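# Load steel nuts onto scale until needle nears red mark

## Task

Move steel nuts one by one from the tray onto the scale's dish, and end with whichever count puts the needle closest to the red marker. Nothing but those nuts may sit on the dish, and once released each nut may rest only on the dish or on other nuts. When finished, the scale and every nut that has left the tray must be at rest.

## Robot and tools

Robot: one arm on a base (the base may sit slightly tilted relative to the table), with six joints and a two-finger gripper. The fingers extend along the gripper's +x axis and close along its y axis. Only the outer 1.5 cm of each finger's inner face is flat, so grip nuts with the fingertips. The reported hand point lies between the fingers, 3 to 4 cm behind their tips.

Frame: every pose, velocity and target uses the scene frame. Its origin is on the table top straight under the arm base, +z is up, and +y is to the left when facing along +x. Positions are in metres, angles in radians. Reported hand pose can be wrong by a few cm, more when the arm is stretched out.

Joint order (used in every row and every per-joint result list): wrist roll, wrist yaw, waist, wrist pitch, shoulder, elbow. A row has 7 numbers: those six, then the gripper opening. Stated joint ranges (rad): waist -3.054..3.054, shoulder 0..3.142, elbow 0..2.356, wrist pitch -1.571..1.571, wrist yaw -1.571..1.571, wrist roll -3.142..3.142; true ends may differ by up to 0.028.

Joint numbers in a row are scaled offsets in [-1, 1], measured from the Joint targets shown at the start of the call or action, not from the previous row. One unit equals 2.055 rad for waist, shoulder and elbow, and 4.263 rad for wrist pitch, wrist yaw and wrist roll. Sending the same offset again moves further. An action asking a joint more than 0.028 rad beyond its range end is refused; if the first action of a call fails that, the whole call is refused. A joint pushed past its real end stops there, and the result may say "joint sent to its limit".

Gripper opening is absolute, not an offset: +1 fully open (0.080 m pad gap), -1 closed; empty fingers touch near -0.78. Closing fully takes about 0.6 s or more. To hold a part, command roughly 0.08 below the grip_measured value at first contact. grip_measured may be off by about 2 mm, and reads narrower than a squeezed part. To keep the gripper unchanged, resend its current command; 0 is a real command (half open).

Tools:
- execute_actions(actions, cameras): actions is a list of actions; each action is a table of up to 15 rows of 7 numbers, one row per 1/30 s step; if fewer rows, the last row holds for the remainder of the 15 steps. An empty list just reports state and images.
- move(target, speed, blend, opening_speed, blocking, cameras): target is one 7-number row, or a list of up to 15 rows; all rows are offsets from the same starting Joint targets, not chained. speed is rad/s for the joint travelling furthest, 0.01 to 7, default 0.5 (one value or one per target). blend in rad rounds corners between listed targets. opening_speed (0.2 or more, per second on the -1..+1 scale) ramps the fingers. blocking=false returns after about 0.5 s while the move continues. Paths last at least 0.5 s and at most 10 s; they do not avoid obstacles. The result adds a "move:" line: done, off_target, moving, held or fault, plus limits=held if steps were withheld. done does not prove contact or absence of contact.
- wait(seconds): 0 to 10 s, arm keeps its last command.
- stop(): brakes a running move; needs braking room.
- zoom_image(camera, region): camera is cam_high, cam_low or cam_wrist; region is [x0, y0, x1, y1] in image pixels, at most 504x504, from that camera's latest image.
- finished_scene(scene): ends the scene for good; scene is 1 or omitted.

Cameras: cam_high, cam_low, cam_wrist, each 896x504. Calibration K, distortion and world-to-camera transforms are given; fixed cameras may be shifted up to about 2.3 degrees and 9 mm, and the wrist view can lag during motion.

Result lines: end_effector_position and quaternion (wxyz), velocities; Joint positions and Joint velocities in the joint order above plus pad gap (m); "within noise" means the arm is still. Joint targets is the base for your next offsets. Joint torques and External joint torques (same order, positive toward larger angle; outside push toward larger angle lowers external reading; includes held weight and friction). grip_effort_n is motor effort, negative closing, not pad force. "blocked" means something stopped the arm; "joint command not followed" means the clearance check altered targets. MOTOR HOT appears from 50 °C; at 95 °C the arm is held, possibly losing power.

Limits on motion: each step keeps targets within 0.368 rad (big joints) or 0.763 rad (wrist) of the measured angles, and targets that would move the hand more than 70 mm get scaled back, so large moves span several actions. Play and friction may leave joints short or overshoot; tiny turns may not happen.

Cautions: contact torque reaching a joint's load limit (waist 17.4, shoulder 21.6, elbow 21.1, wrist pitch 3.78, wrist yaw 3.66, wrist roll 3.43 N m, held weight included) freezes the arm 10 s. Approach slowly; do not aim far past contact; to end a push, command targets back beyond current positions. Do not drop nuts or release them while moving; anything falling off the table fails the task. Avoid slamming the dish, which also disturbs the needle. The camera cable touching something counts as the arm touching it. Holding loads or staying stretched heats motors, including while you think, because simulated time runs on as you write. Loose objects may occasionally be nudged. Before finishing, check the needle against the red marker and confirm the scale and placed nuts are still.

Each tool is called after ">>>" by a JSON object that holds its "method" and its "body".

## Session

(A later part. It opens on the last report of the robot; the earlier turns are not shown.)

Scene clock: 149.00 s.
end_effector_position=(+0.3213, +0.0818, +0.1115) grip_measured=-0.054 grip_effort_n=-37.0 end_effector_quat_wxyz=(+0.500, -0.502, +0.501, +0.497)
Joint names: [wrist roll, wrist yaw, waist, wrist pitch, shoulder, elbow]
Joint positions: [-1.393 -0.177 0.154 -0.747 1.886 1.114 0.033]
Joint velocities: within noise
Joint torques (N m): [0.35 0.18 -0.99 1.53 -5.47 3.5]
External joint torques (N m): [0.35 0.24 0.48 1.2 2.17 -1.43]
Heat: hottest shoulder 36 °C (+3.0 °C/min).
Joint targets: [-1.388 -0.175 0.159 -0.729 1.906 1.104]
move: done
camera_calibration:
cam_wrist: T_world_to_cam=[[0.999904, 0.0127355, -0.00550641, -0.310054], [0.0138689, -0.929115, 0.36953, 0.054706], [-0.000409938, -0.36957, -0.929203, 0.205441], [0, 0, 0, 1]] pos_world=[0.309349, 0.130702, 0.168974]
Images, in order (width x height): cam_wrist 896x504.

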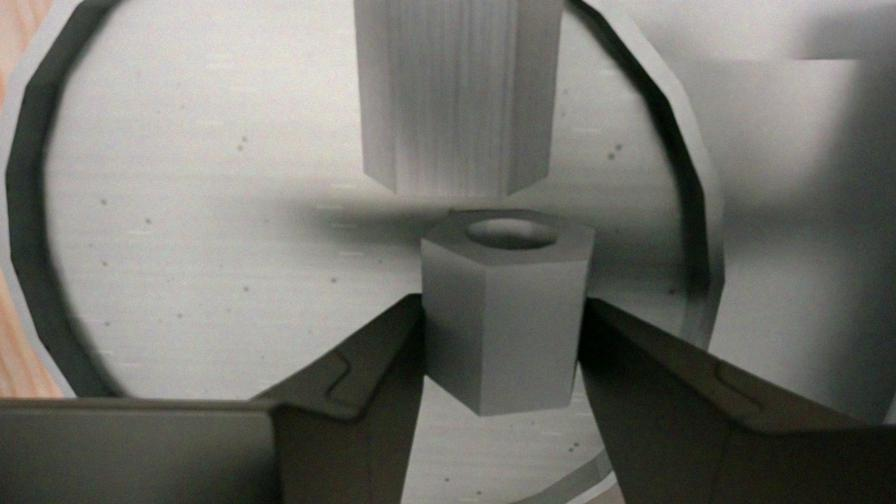

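>>> {"method": "move", "body": {"target": [0, 0, 0, 0, 0, 0, 0.12], "opening_speed": 0.3}}

Scene clock: 150.20 s.
end_effector_position=(+0.3230, +0.0822, +0.1083) grip_measured=+0.117 grip_effort_n=13.3 end_effector_quat_wxyz=(+0.501, -0.503, +0.500, +0.496)
Joint names: [wrist roll, wrist yaw, waist, wrist pitch, shoulder, elbow]
Joint positions: [-1.392 -0.177 0.155 -0.732 1.895 1.113 0.04]
Joint velocities: within noise
Joint torques (N m): [0.32 0.16 -1.18 0.33 -6.57 3.5]
External joint torques (N m): [0.32 0.21 0.33 0 1.16 -1.41]
Heat: hottest shoulder 36 °C (+3.0 °C/min).
Joint targets: [-1.388 -0.175 0.159 -0.729 1.906 1.104]
move: done
camera_calibration:
cam_wrist: T_world_to_cam=[[0.999903, 0.0138562, -0.00131465, -0.312233], [0.0133639, -0.929381, 0.368879, 0.0564517], [0.00388943, -0.368861, -0.929477, 0.201194], [0, 0, 0, 1]] pos_world=[0.310665, 0.131004, 0.165771]

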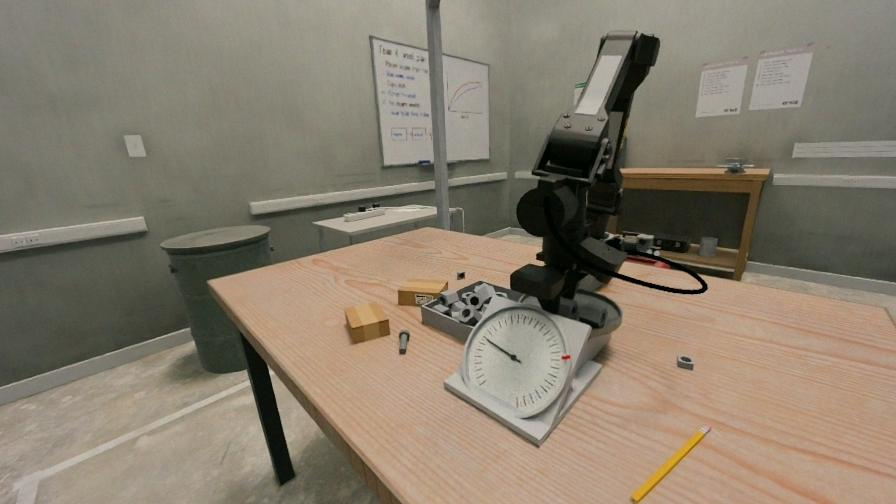

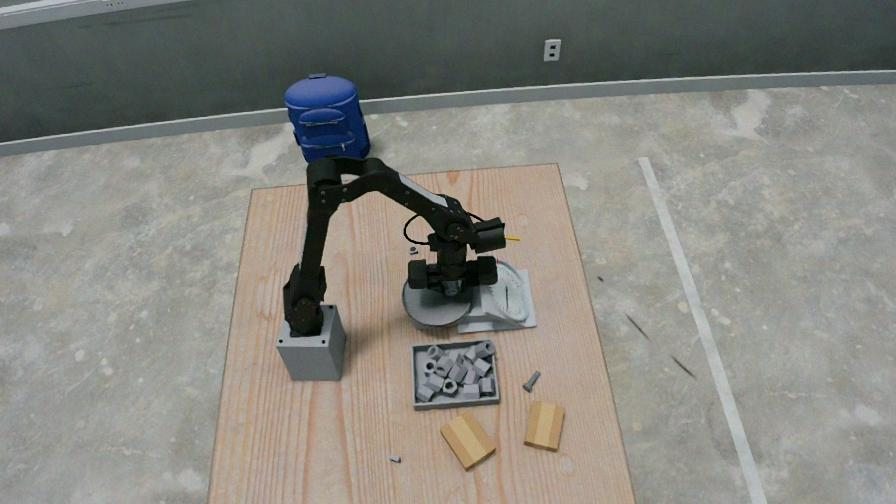

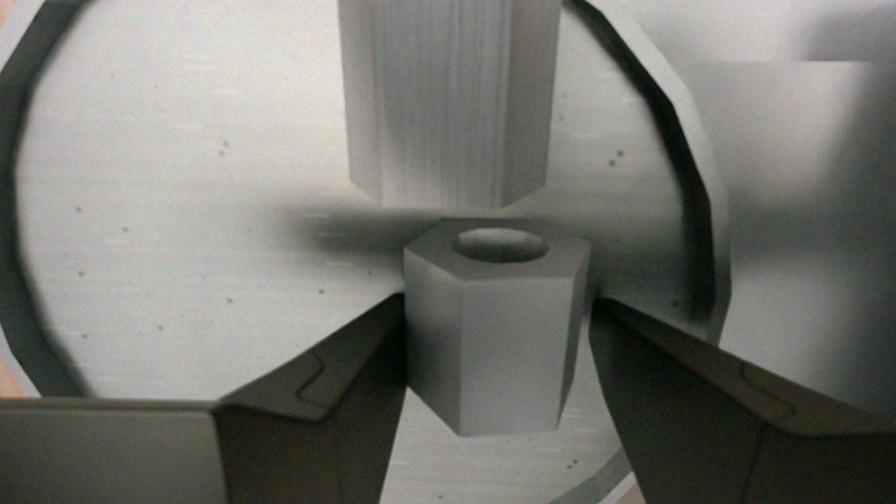

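>>> {"method": "move", "body": {"target": [[-0.0092, -0.0017, -0.0168, -0.0528, -0.0513, 0.0633, 0.12], [-0.1323, -0.0030, -0.2653, -0.1043, -0.0231, 0.1469, 0.12]], "speed": [0.25, 1.0], "blend": [0.03, 0]}}

Scene clock: 154.20 s.
end_effector_position=(+0.3159, -0.0760, +0.2212) grip_measured=+0.118 grip_effort_n=13.3 end_effector_quat_wxyz=(+0.500, -0.498, +0.504, +0.497)
Joint names: [wrist roll, wrist yaw, waist, wrist pitch, shoulder, elbow]
Joint positions: [-1.938 -0.177 -0.387 -1.173 1.847 1.395 0.04]
Joint velocities: within noise
Joint torques (N m): [-0.41 -0.3 -1.61 0.06 -6.21 6.05]
External joint torques (N m): [-0.41 -0.25 -0.13 -0.22 1.11 0.42]
Heat: hottest shoulder 36 °C (+3.0 °C/min).
Joint targets: [-1.952 -0.188 -0.386 -1.174 1.858 1.406]
move: done
camera_calibration:
cam_wrist: T_world_to_cam=[[0.999903, 0.00707039, -0.0119616, -0.300956], [0.010981, -0.929578, 0.368463, -0.131247], [-0.00851409, -0.368558, -0.929566, 0.251743], [0, 0, 0, 1]] pos_world=[0.304512, -0.027094, 0.278771]

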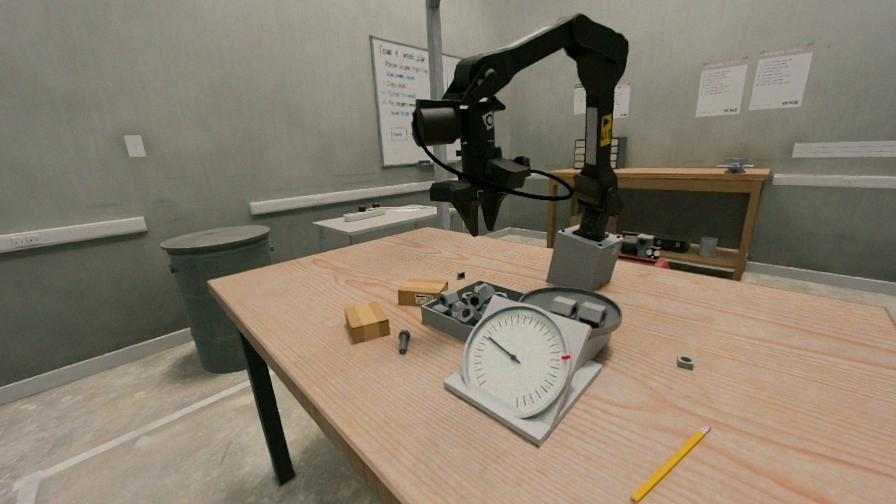

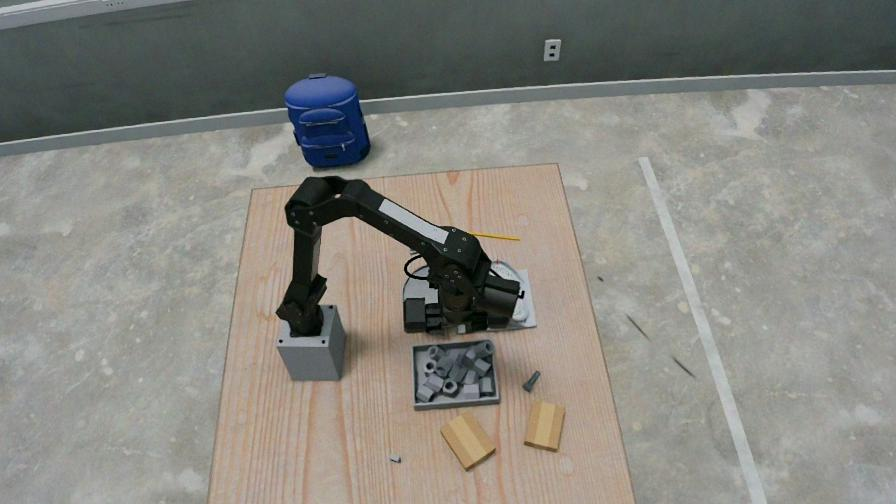

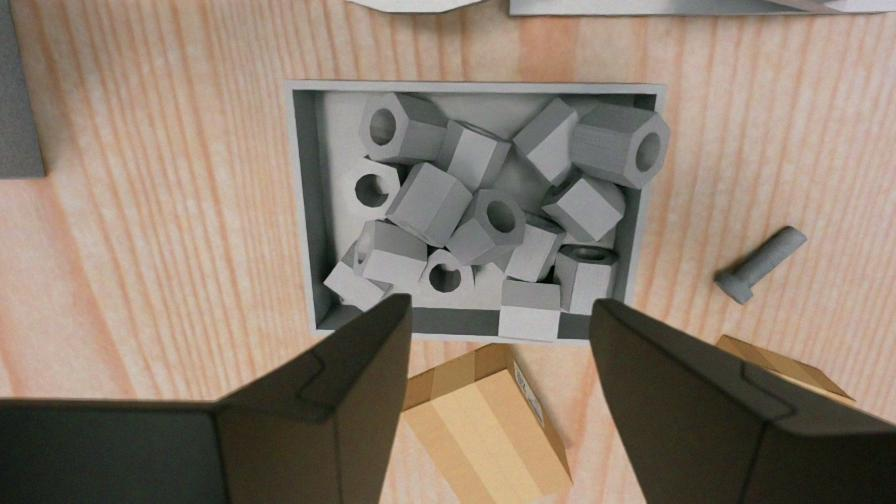

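>>> {"method": "zoom_image", "body": {"camera": "cam_wrist", "region": [280, 75, 480, 345]}}

>>> {"method": "zoom_image", "body": {"camera": "cam_wrist", "region": [430, 75, 680, 355]}}

>>> {"method": "zoom_image", "body": {"camera": "cam_high", "region": [462, 300, 582, 420]}}

Scaled by 1.867.

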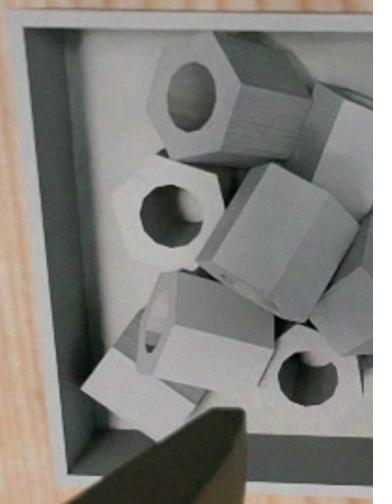

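Scaled by 1.800.

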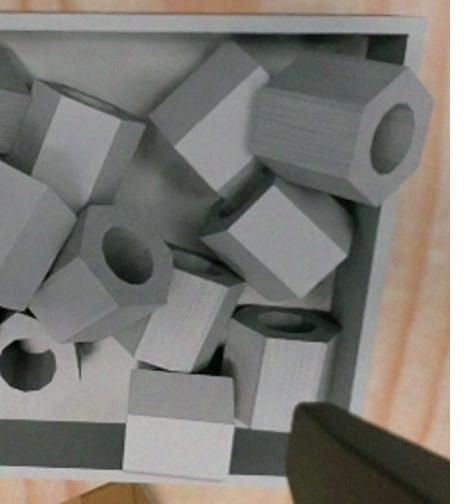

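Scaled by 4.200.

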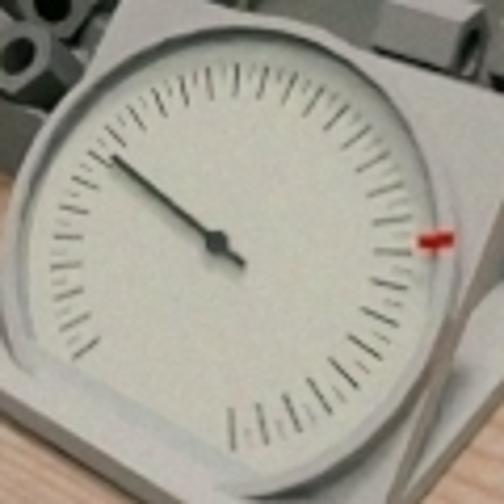

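>>> {"method": "move", "body": {"target": [-0.0268, 0, -0.0547, 0.0612, 0.1489, 0.0187, 0.12], "speed": 0.5, "cameras": ["cam_wrist"]}}

Scene clock: 164.90 s.
end_effector_position=(+0.3447, -0.1496, +0.1365) grip_measured=+0.118 grip_effort_n=13.3 end_effector_quat_wxyz=(+0.504, -0.500, +0.500, +0.496)
Joint names: [wrist roll, wrist yaw, waist, wrist pitch, shoulder, elbow]
Joint positions: [-2.051 -0.178 -0.498 -0.919 2.153 1.435 0.04]
Joint velocities: within noise
Joint torques (N m): [-0.42 -0.28 -1.71 0.51 -8.11 5.65]
External joint torques (N m): [-0.42 -0.24 0.07 0.23 0.95 0.35]
Heat: hottest shoulder 36 °C (+2.0 °C/min).
Joint targets: [-2.066 -0.188 -0.499 -0.913 2.165 1.444]
move: done
camera_calibration:
cam_wrist: T_world_to_cam=[[0.999958, 0.00907056, -0.00142271, -0.331343], [0.00896477, -0.9311, 0.364654, -0.167805], [0.00198293, -0.364651, -0.931142, 0.143304], [0, 0, 0, 1]] pos_world=[0.332549, -0.100982, 0.194156]
Images, in order (width x height): cam_wrist 896x504.

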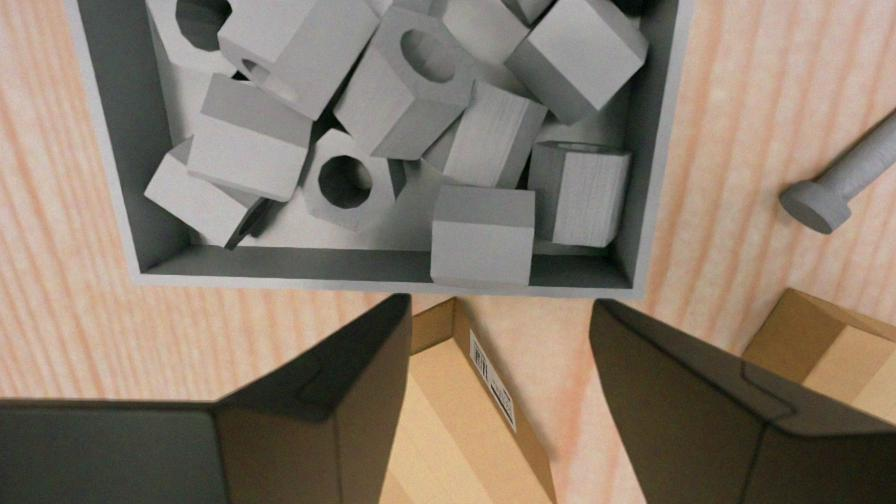

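>>> {"method": "move", "body": {"target": [0.0049, 0, 0.0079, 0.0446, 0.0570, -0.0442, 0.046], "speed": 0.2, "cameras": ["cam_wrist"]}}

Scene clock: 175.73 s.
end_effector_position=(+0.3438, -0.1558, +0.0784) grip_measured=+0.048 grip_effort_n=-14.2 end_effector_quat_wxyz=(+0.501, -0.501, +0.498, +0.500)
Joint names: [wrist roll, wrist yaw, waist, wrist pitch, shoulder, elbow]
Joint positions: [-2.05 -0.178 -0.487 -0.732 2.269 1.362 0.037]
Joint velocities: within noise
Joint torques (N m): [0.31 -0.26 -1.31 0.68 -8 3.47]
External joint torques (N m): [0.31 -0.21 0.48 0.41 1.33 -1.34]
Heat: hottest shoulder 36 °C (+2.0 °C/min).
Joint targets: [-2.045 -0.188 -0.483 -0.723 2.282 1.353]
move: done
camera_calibration:
cam_wrist: T_world_to_cam=[[0.999817, 0.0183793, -0.00535061, -0.328703], [0.0190669, -0.931392, 0.363518, -0.15592], [0.00169768, -0.363553, -0.931572, 0.0871985], [0, 0, 0, 1]] pos_world=[0.331468, -0.10748, 0.136153]
Images, in order (width x height): cam_wrist 896x504.

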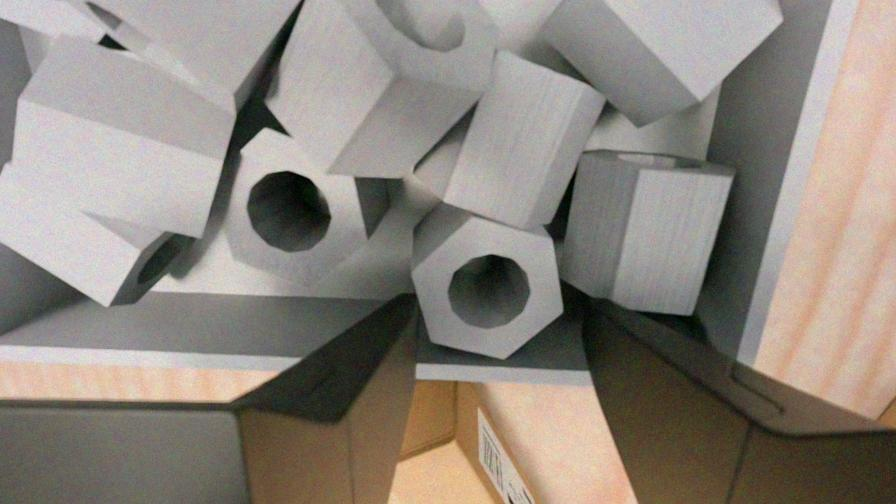

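>>> {"method": "zoom_image", "body": {"camera": "cam_wrist", "region": [380, 180, 660, 400]}}

Scaled by 1.800.

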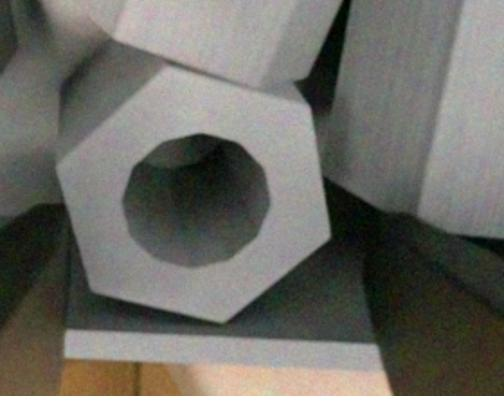

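>>> {"method": "move", "body": {"target": [[-0.002, 0, -0.0065, -0.0446, -0.057, 0.0442, 0.12], [0.0219, 0, 0.0465, -0.1058, -0.2060, -0.0192, 0.12]], "speed": [0.3, 0.8], "blend": [0.03, 0]}}

Scene clock: 182.83 s.
end_effector_position=(+0.2966, -0.0734, +0.1992) grip_measured=+0.118 grip_effort_n=13.7 end_effector_quat_wxyz=(+0.488, -0.469, +0.515, +0.526)
Joint names: [wrist roll, wrist yaw, waist, wrist pitch, shoulder, elbow]
Joint positions: [-1.956 -0.178 -0.389 -1.173 1.866 1.325 0.04]
Joint velocities: within noise
Joint torques (N m): [0.33 -0.26 -1.18 -0.12 -8.32 3.76]
External joint torques (N m): [0.33 -0.22 0.33 -0.24 -1.12 -1.61]
Heat: hottest shoulder 36 °C (+3.0 °C/min).
Joint targets: [-1.952 -0.188 -0.387 -1.174 1.858 1.314]
move: done
camera_calibration:
cam_wrist: T_world_to_cam=[[0.995665, 0.00830537, -0.0926361, -0.264481], [0.0389142, -0.941835, 0.333814, -0.122847], [-0.0844755, -0.335972, -0.938076, 0.258696], [0, 0, 0, 1]] pos_world=[0.289969, -0.0265902, 0.259184]

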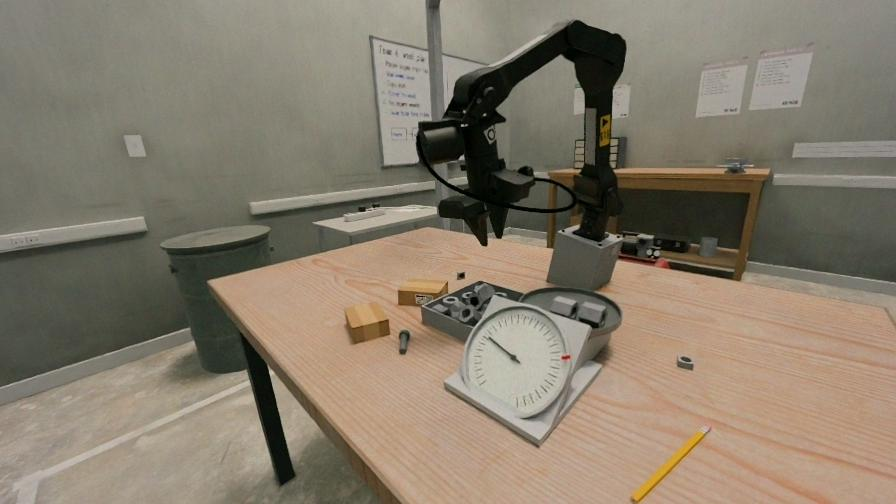

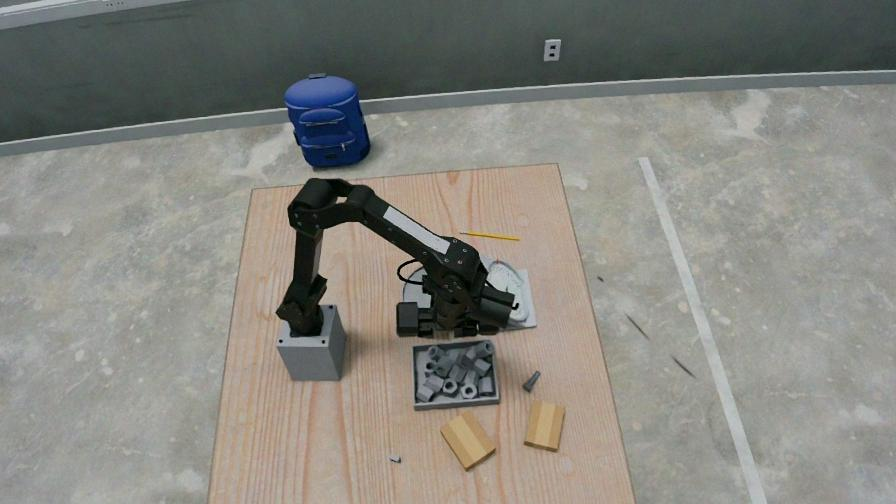

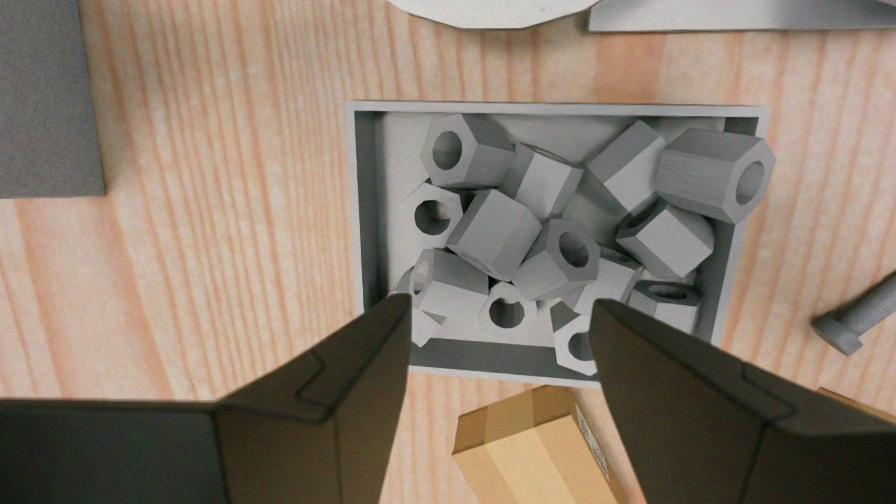

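>>> {"method": "move", "body": {"target": [-0.0640, 0, -0.0474, 0.0987, 0.1835, 0.0214, 0.07], "speed": 0.5, "cameras": ["cam_wrist"]}}

Scene clock: 191.37 s.
end_effector_position=(+0.3419, -0.1504, +0.0919) grip_measured=+0.072 grip_effort_n=-14.2 end_effector_quat_wxyz=(-0.458, +0.543, -0.455, -0.538)
Joint names: [wrist roll, wrist yaw, waist, wrist pitch, shoulder, elbow]
Joint positions: [-2.211 -0.178 -0.482 -0.759 2.223 1.349 0.038]
Joint velocities: within noise
Joint torques (N m): [-0.41 -0.26 -2.01 0.52 -7.91 5.24]
External joint torques (N m): [-0.41 -0.22 -0.22 0.24 1.24 0.34]
Heat: hottest shoulder 36 °C (+2.0 °C/min).
Joint targets: [-2.225 -0.188 -0.484 -0.753 2.235 1.358]
move: done
camera_calibration:
cam_wrist: T_world_to_cam=[[0.982997, 0.183618, -0.00135175, -0.296657], [0.171271, -0.914193, 0.367311, -0.205562], [0.0662092, -0.361297, -0.930097, 0.0799497], [0, 0, 0, 1]] pos_world=[0.321527, -0.104566, 0.149465]
Images, in order (width x height): cam_wrist 896x504.

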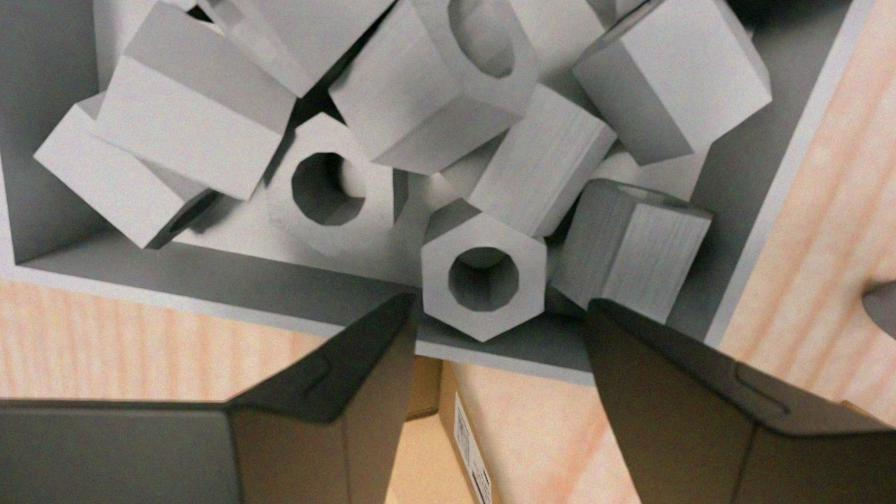

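>>> {"method": "zoom_image", "body": {"camera": "cam_wrist", "region": [0, 0, 440, 300]}}

>>> {"method": "zoom_image", "body": {"camera": "cam_wrist", "region": [400, 0, 860, 350]}}

Scaled by 1.145.

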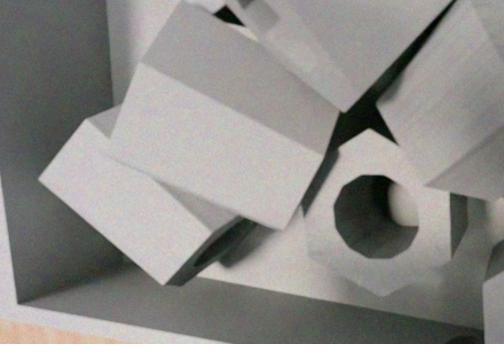

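Scaled by 1.096.

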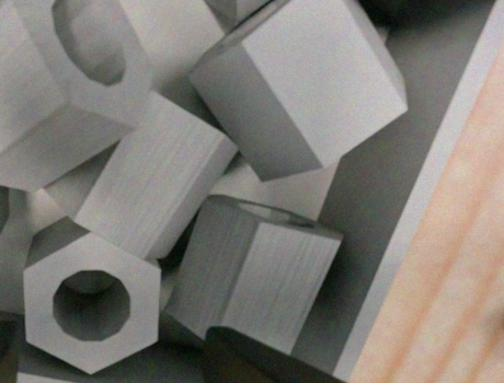

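>>> {"method": "zoom_image", "body": {"camera": "cam_wrist", "region": [20, 0, 320, 260]}}

Scaled by 1.680.

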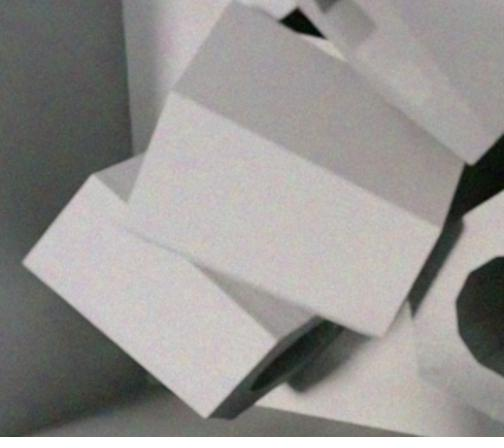

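>>> {"method": "move", "body": {"target": [[0.0292, 0, -0.0027, -0.0323, -0.0418, 0.0304, 0.07], [0.1073, 0, -0.0217, -0.0100, -0.1581, -0.1480, 0.07]], "speed": [0.4, 0.6], "blend": [0.03, 0], "cameras": ["cam_wrist"]}}

Scene clock: 210.70 s.
end_effector_position=(+0.2727, -0.1219, +0.1307) grip_measured=+0.072 grip_effort_n=-14.7 end_effector_quat_wxyz=(+0.573, -0.411, +0.572, +0.418)
Joint names: [wrist roll, wrist yaw, waist, wrist pitch, shoulder, elbow]
Joint positions: [-1.772 -0.178 -0.526 -0.802 1.92 1.064 0.038]
Joint velocities: within noise
Joint torques (N m): [0.34 -0.27 -1.68 0.55 -8.31 3.46]
External joint torques (N m): [0.34 -0.21 -0.32 0.29 -1.21 -1.54]
Heat: hottest shoulder 36 °C (+0.0 °C/min).
Joint targets: [-1.767 -0.188 -0.529 -0.795 1.911 1.053]
move: done
camera_calibration:
cam_wrist: T_world_to_cam=[[0.954991, -0.296157, -0.0168027, -0.282604], [-0.270892, -0.893798, 0.357412, -0.0574957], [-0.120868, -0.336773, -0.933796, 0.185407], [0, 0, 0, 1]] pos_world=[0.276719, -0.0726445, 0.188934]
Images, in order (width x height): cam_wrist 896x504.

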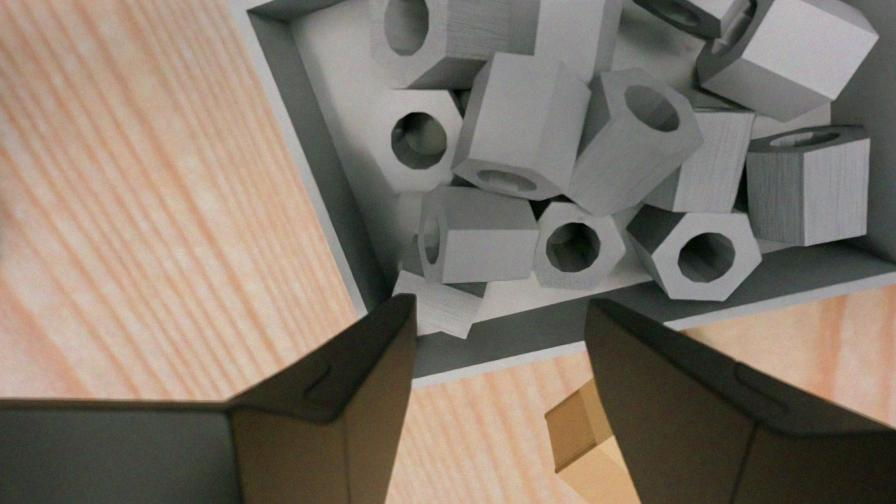

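>>> {"method": "zoom_image", "body": {"camera": "cam_wrist", "region": [380, 160, 640, 350]}}

Scaled by 1.938.

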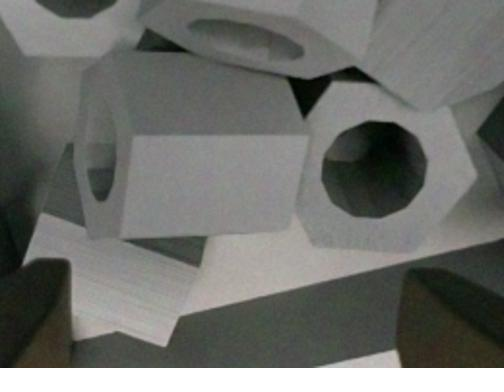

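>>> {"method": "move", "body": {"target": [-0.1088, 0, 0.0215, -0.0010, 0.0752, 0.0844, -0.5], "speed": 0.6, "cameras": ["cam_wrist"]}}

Scene clock: 221.53 s.
end_effector_position=(+0.3121, -0.1315, +0.1217) grip_measured=-0.498 grip_effort_n=-14.7 end_effector_quat_wxyz=(-0.458, +0.542, -0.455, -0.538)
Joint names: [wrist roll, wrist yaw, waist, wrist pitch, shoulder, elbow]
Joint positions: [-2.217 -0.178 -0.489 -0.802 2.052 1.218 0.013]
Joint velocities: within noise
Joint torques (N m): [-0.44 -0.26 -1.31 0.2 -6.77 5.46]
External joint torques (N m): [-0.44 -0.22 0.34 -0.09 1.39 0.37]
Heat: hottest shoulder 37 °C (+1.0 °C/min).
Joint targets: [-2.231 -0.188 -0.485 -0.800 2.065 1.227]
move: done
camera_calibration:
cam_wrist: T_world_to_cam=[[0.983082, 0.183142, -0.00310235, -0.270619], [0.171583, -0.914842, 0.365546, -0.194094], [0.0641088, -0.359894, -0.930788, 0.117372], [0, 0, 0, 1]] pos_world=[0.291819, -0.0857617, 0.179359]
Images, in order (width x height): cam_wrist 896x504.

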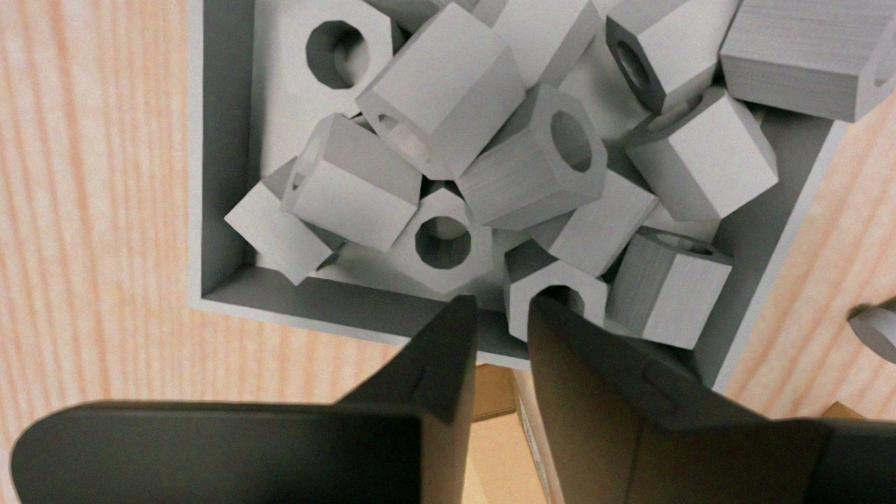

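>>> {"method": "zoom_image", "body": {"camera": "cam_wrist", "region": [370, 160, 630, 350]}}

Scaled by 1.938.

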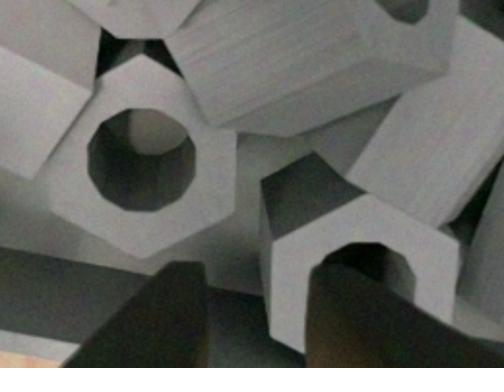

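>>> {"method": "move", "body": {"target": [0.0062, 0, 0.0063, 0.0313, 0.0363, -0.0342, -0.5], "speed": 0.2, "cameras": ["cam_wrist"]}}

Scene clock: 227.20 s.
end_effector_position=(+0.3115, -0.1334, +0.0862) grip_measured=-0.498 grip_effort_n=-14.7 end_effector_quat_wxyz=(-0.456, +0.543, -0.454, -0.540)
Joint names: [wrist roll, wrist yaw, waist, wrist pitch, shoulder, elbow]
Joint positions: [-2.209 -0.178 -0.476 -0.673 2.128 1.166 0.013]
Joint velocities: within noise
Joint torques (N m): [0.32 -0.26 -1.27 0.54 -6.96 3.22]
External joint torques (N m): [0.32 -0.22 0.37 0.28 1.25 -1.37]
Heat: hottest shoulder 37 °C (+1.0 °C/min).
Joint targets: [-2.205 -0.188 -0.472 -0.666 2.140 1.157]
move: done
camera_calibration:
cam_wrist: T_world_to_cam=[[0.982085, 0.188393, -0.00407315, -0.268719], [0.176794, -0.913705, 0.365905, -0.184189], [0.0652125, -0.36007, -0.930643, 0.0833399], [0, 0, 0, 1]] pos_world=[0.291034, -0.0876611, 0.143861]
Images, in order (width x height): cam_wrist 896x504.

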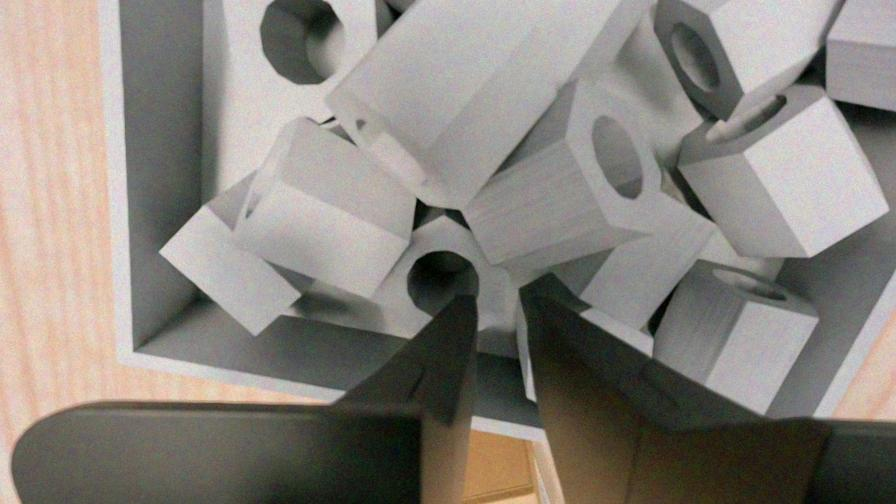

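>>> {"method": "move", "body": {"target": [0.0015, 0, 0.0035, 0.0100, 0.0132, -0.0080, -0.5], "speed": 0.06, "cameras": ["cam_wrist"]}}

Scene clock: 231.07 s.
end_effector_position=(+0.3112, -0.1332, +0.0764) grip_measured=-0.498 grip_effort_n=-14.7 end_effector_quat_wxyz=(-0.456, +0.544, -0.454, -0.539)
Joint names: [wrist roll, wrist yaw, waist, wrist pitch, shoulder, elbow]
Joint positions: [-2.203 -0.178 -0.47 -0.635 2.148 1.151 0.013]
Joint velocities: within noise
Joint torques (N m): [0.32 -0.26 -1.11 0.89 -6.3 3.05]
External joint torques (N m): [0.32 -0.22 0.48 0.61 1.93 -1.43]
Heat: hottest shoulder 37 °C (+1.0 °C/min).
Joint targets: [-2.198 -0.188 -0.465 -0.624 2.167 1.140]
move: done
camera_calibration:
cam_wrist: T_world_to_cam=[[0.982162, 0.188017, -0.00277503, -0.268655], [0.175882, -0.913351, 0.367227, -0.180108], [0.0665102, -0.361165, -0.930127, 0.0737212], [0, 0, 0, 1]] pos_world=[0.290637, -0.0873647, 0.133965]
Images, in order (width x height): cam_wrist 896x504.

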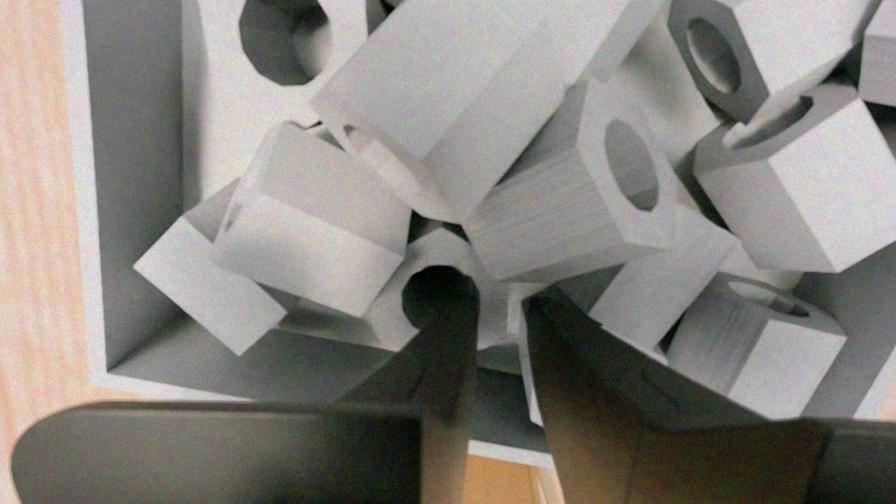

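>>> {"method": "move", "body": {"target": [0, 0, 0.0007, 0.0033, 0.0030, -0.0045, -0.5], "speed": 0.05, "cameras": ["cam_wrist"]}}

Scene clock: 232.97 s.
end_effector_position=(+0.3111, -0.1332, +0.0751) grip_measured=-0.498 grip_effort_n=-14.7 end_effector_quat_wxyz=(-0.456, +0.545, -0.454, -0.537)
Joint names: [wrist roll, wrist yaw, waist, wrist pitch, shoulder, elbow]
Joint positions: [-2.202 -0.178 -0.47 -0.624 2.148 1.145 0.013]
Joint velocities: within noise
Joint torques (N m): [0.31 -0.26 -0.99 1.23 -5.58 2.65]
External joint torques (N m): [0.31 -0.22 0.6 0.95 2.63 -1.82]
Heat: hottest shoulder 37 °C (+1.0 °C/min).
Joint targets: [-2.198 -0.188 -0.463 -0.610 2.173 1.131]
move: done
camera_calibration:
cam_wrist: T_world_to_cam=[[0.982237, 0.187645, 0.000514497, -0.268882], [0.174177, -0.912753, 0.369518, -0.179216], [0.0698078, -0.362865, -0.929223, 0.0712539], [0, 0, 0, 1]] pos_world=[0.290347, -0.0872701, 0.132573]
Images, in order (width x height): cam_wrist 896x504.

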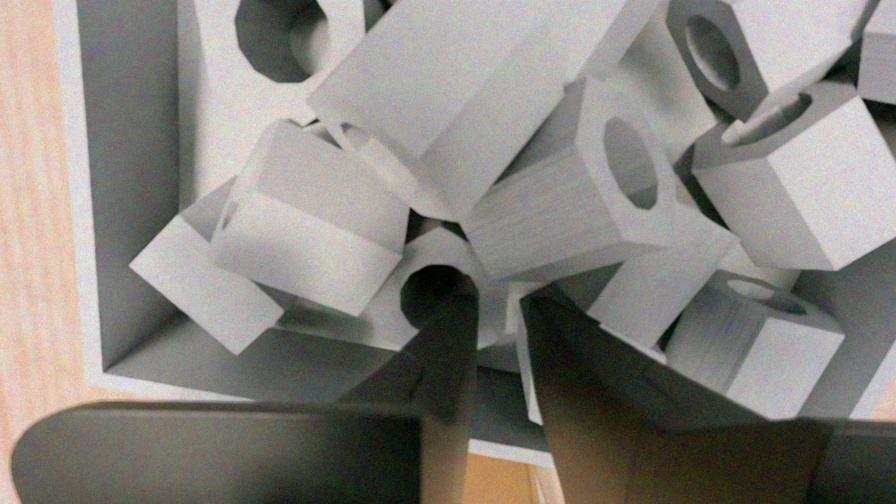

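>>> {"method": "move", "body": {"target": [0, 0, -0.0074, -0.0087, -0.0258, -0.0029, -0.5], "speed": 0.15, "cameras": ["cam_wrist"]}}

Scene clock: 235.43 s.
end_effector_position=(+0.3054, -0.1315, +0.0796) grip_measured=-0.498 grip_effort_n=-14.2 end_effector_quat_wxyz=(-0.458, +0.539, -0.457, -0.540)
Joint names: [wrist roll, wrist yaw, waist, wrist pitch, shoulder, elbow]
Joint positions: [-2.202 -0.178 -0.475 -0.647 2.129 1.135 0.013]
Joint velocities: within noise
Joint torques (N m): [0.3 -0.26 -1.94 0.02 -9.45 3.2]
External joint torques (N m): [0.3 -0.22 -0.33 -0.25 -1.28 -1.33]
Heat: hottest shoulder 37 °C (+1.0 °C/min).
Joint targets: [-2.198 -0.188 -0.478 -0.647 2.120 1.125]
move: done
camera_calibration:
cam_wrist: T_world_to_cam=[[0.983609, 0.180071, -0.00938591, -0.264274], [0.1712, -0.916274, 0.362121, -0.177259], [0.0566076, -0.357793, -0.932084, 0.0812586], [0, 0, 0, 1]] pos_world=[0.285689, -0.0857558, 0.137449]
Images, in order (width x height): cam_wrist 896x504.

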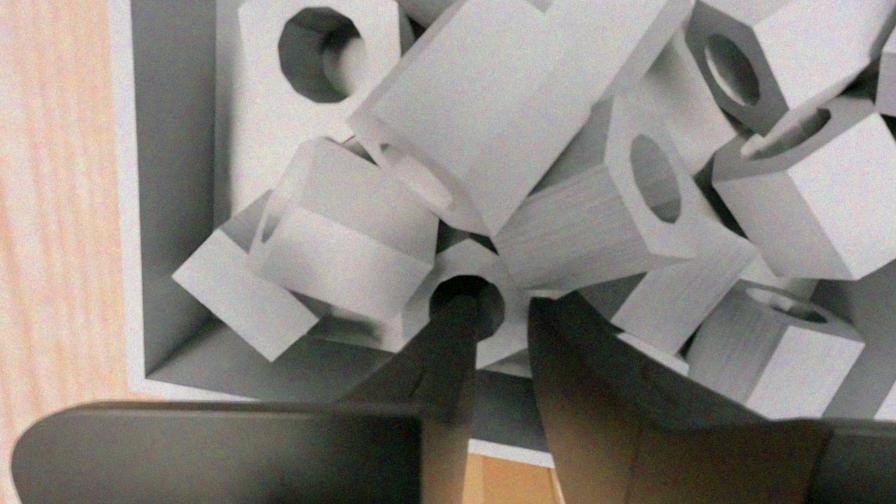

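>>> {"method": "move", "body": {"target": [0, 0, -0.0015, -0.0013, 0.0151, 0.0209, -0.456], "speed": 0.15, "cameras": ["cam_wrist"]}}

Scene clock: 239.97 s.
end_effector_position=(+0.3112, -0.1352, +0.0816) grip_measured=-0.458 grip_effort_n=13.7 end_effector_quat_wxyz=(-0.459, +0.542, -0.456, -0.536)
Joint names: [wrist roll, wrist yaw, waist, wrist pitch, shoulder, elbow]
Joint positions: [-2.202 -0.178 -0.478 -0.652 2.138 1.159 0.014]
Joint velocities: within noise
Joint torques (N m): [0.31 -0.26 -1.89 0.07 -6.93 5.08]
External joint torques (N m): [0.31 -0.21 -0.36 -0.22 1.41 0.44]
Heat: hottest shoulder 36 °C (+0.0 °C/min).
Joint targets: [-2.198 -0.188 -0.481 -0.652 2.151 1.168]
move: done
camera_calibration:
cam_wrist: T_world_to_cam=[[0.98385, 0.178992, -0.000434392, -0.270293], [0.166577, -0.914718, 0.368162, -0.181278], [0.0655007, -0.362289, -0.929761, 0.078026], [0, 0, 0, 1]] pos_world=[0.291014, -0.0891702, 0.139168]
Images, in order (width x height): cam_wrist 896x504.

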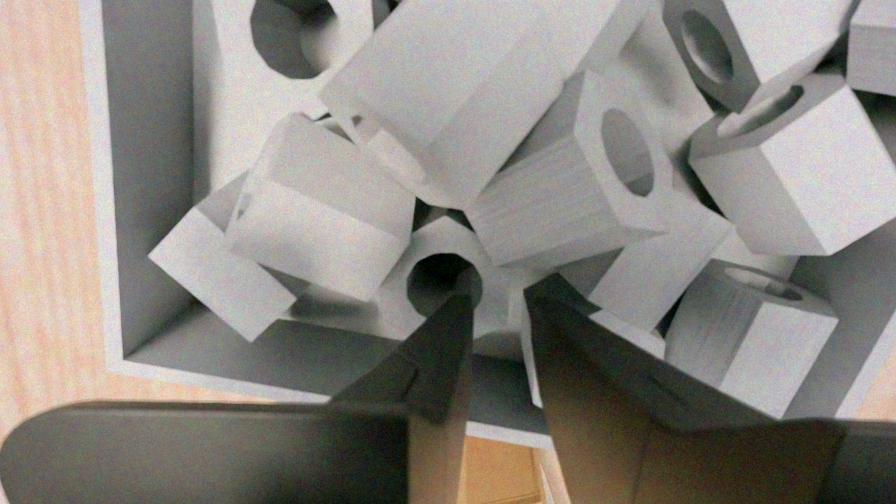

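>>> {"method": "move", "body": {"target": [0, 0, 0.0052, 0.0077, 0.0081, -0.0121, -0.456], "speed": 0.06, "cameras": ["cam_wrist"]}}

Scene clock: 241.83 s.
end_effector_position=(+0.3125, -0.1363, +0.0768) grip_measured=-0.458 grip_effort_n=12.8 end_effector_quat_wxyz=(-0.459, +0.545, -0.455, -0.534)
Joint names: [wrist roll, wrist yaw, waist, wrist pitch, shoulder, elbow]
Joint positions: [-2.202 -0.178 -0.477 -0.629 2.151 1.155 0.014]
Joint velocities: within noise
Joint torques (N m): [0.3 -0.26 -1.02 0.78 -6.59 2.83]
External joint torques (N m): [0.3 -0.22 0.62 0.48 1.77 -1.76]
Heat: hottest shoulder 36 °C (+0.0 °C/min).
Joint targets: [-2.198 -0.188 -0.471 -0.619 2.167 1.143]
move: done
camera_calibration:
cam_wrist: T_world_to_cam=[[0.983433, 0.181215, 0.00451679, -0.271267], [0.166576, -0.913254, 0.37178, -0.180817], [0.0714972, -0.364869, -0.92831, 0.0706992], [0, 0, 0, 1]] pos_world=[0.291838, -0.0901778, 0.13408]
Images, in order (width x height): cam_wrist 896x504.

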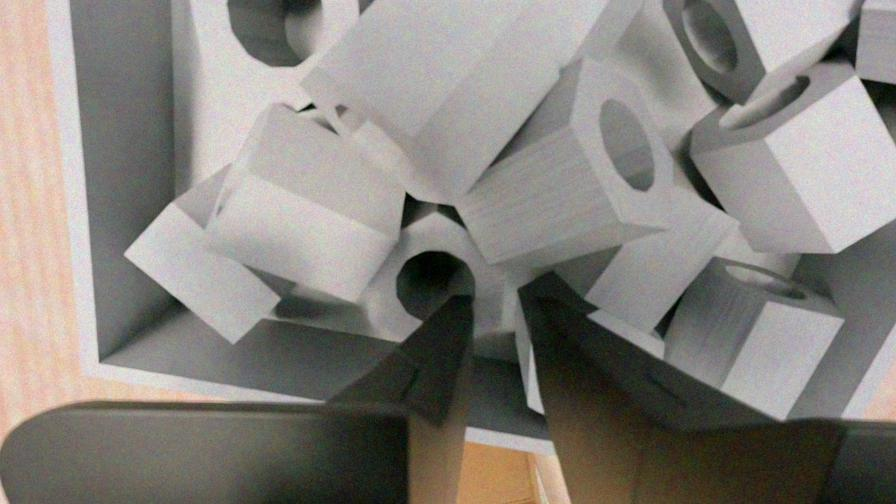

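>>> {"method": "move", "body": {"target": [[0, 0, -0.0049, -0.0307, -0.0380, 0.0277, -0.456], [0.2384, 0, -0.0157, -0.0654, -0.0067, 0.1270, 0.0]], "speed": [0.3, 0.8], "blend": [0.03, 0]}}

Scene clock: 253.90 s.
end_effector_position=(+0.3374, -0.1474, +0.1321) grip_measured=-0.003 grip_effort_n=13.3 end_effector_quat_wxyz=(+0.666, -0.240, +0.664, +0.242)
Joint names: [wrist roll, wrist yaw, waist, wrist pitch, shoulder, elbow]
Joint positions: [-1.186 -0.178 -0.5 -0.899 2.14 1.394 0.035]
Joint velocities: within noise
Joint torques (N m): [0.33 -0.27 -2 0.12 -7.6 5.72]
External joint torques (N m): [0.33 -0.21 -0.32 -0.2 1.32 0.44]
Heat: hottest shoulder 36 °C (+0.0 °C/min).
Joint targets: [-1.182 -0.188 -0.503 -0.898 2.154 1.404]
move: done
camera_calibration:
cam_wrist: T_world_to_cam=[[0.652985, -0.757299, -0.0104427, -0.31884], [-0.703767, -0.611807, 0.361116, 0.123811], [-0.279861, -0.228454, -0.932463, 0.255329], [0, 0, 0, 1]] pos_world=[0.366789, -0.107378, 0.190045]

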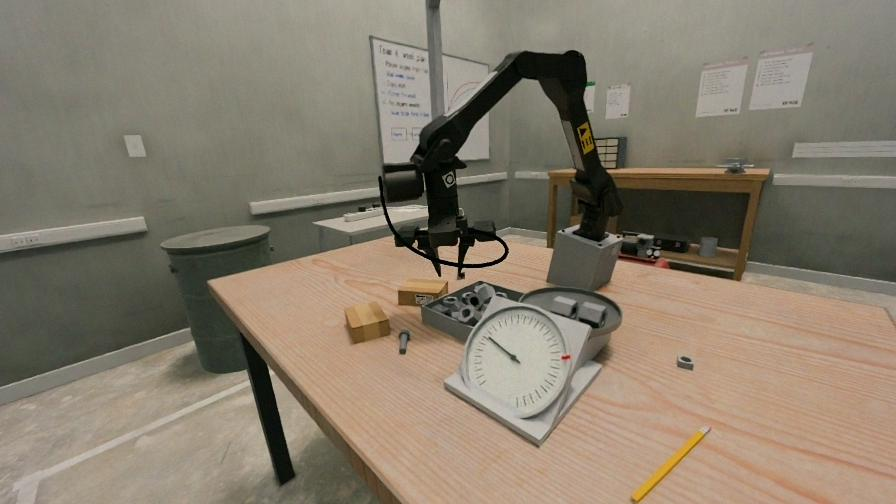

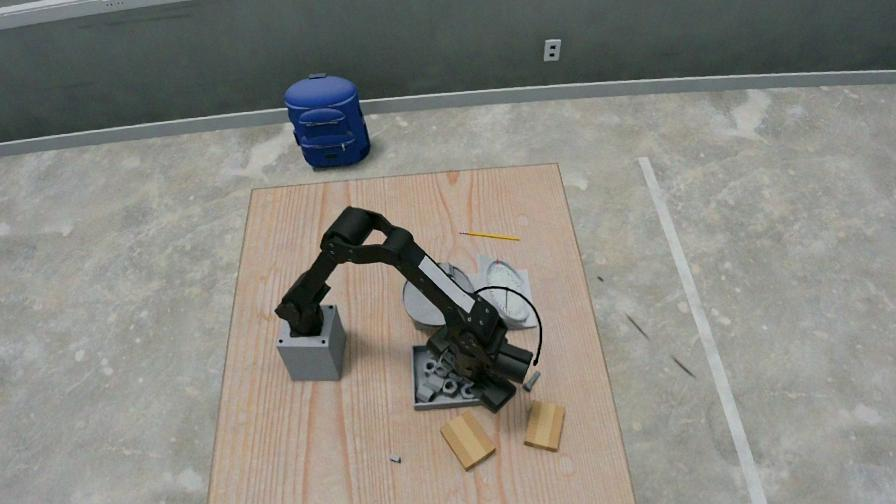

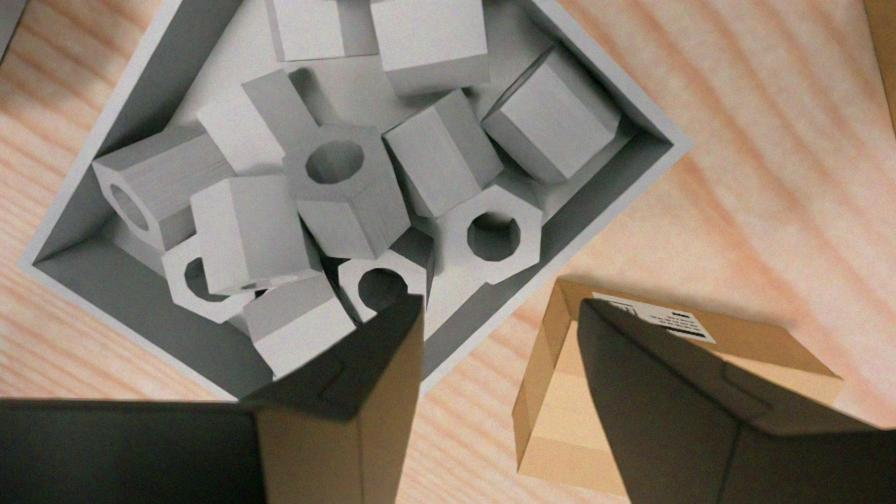

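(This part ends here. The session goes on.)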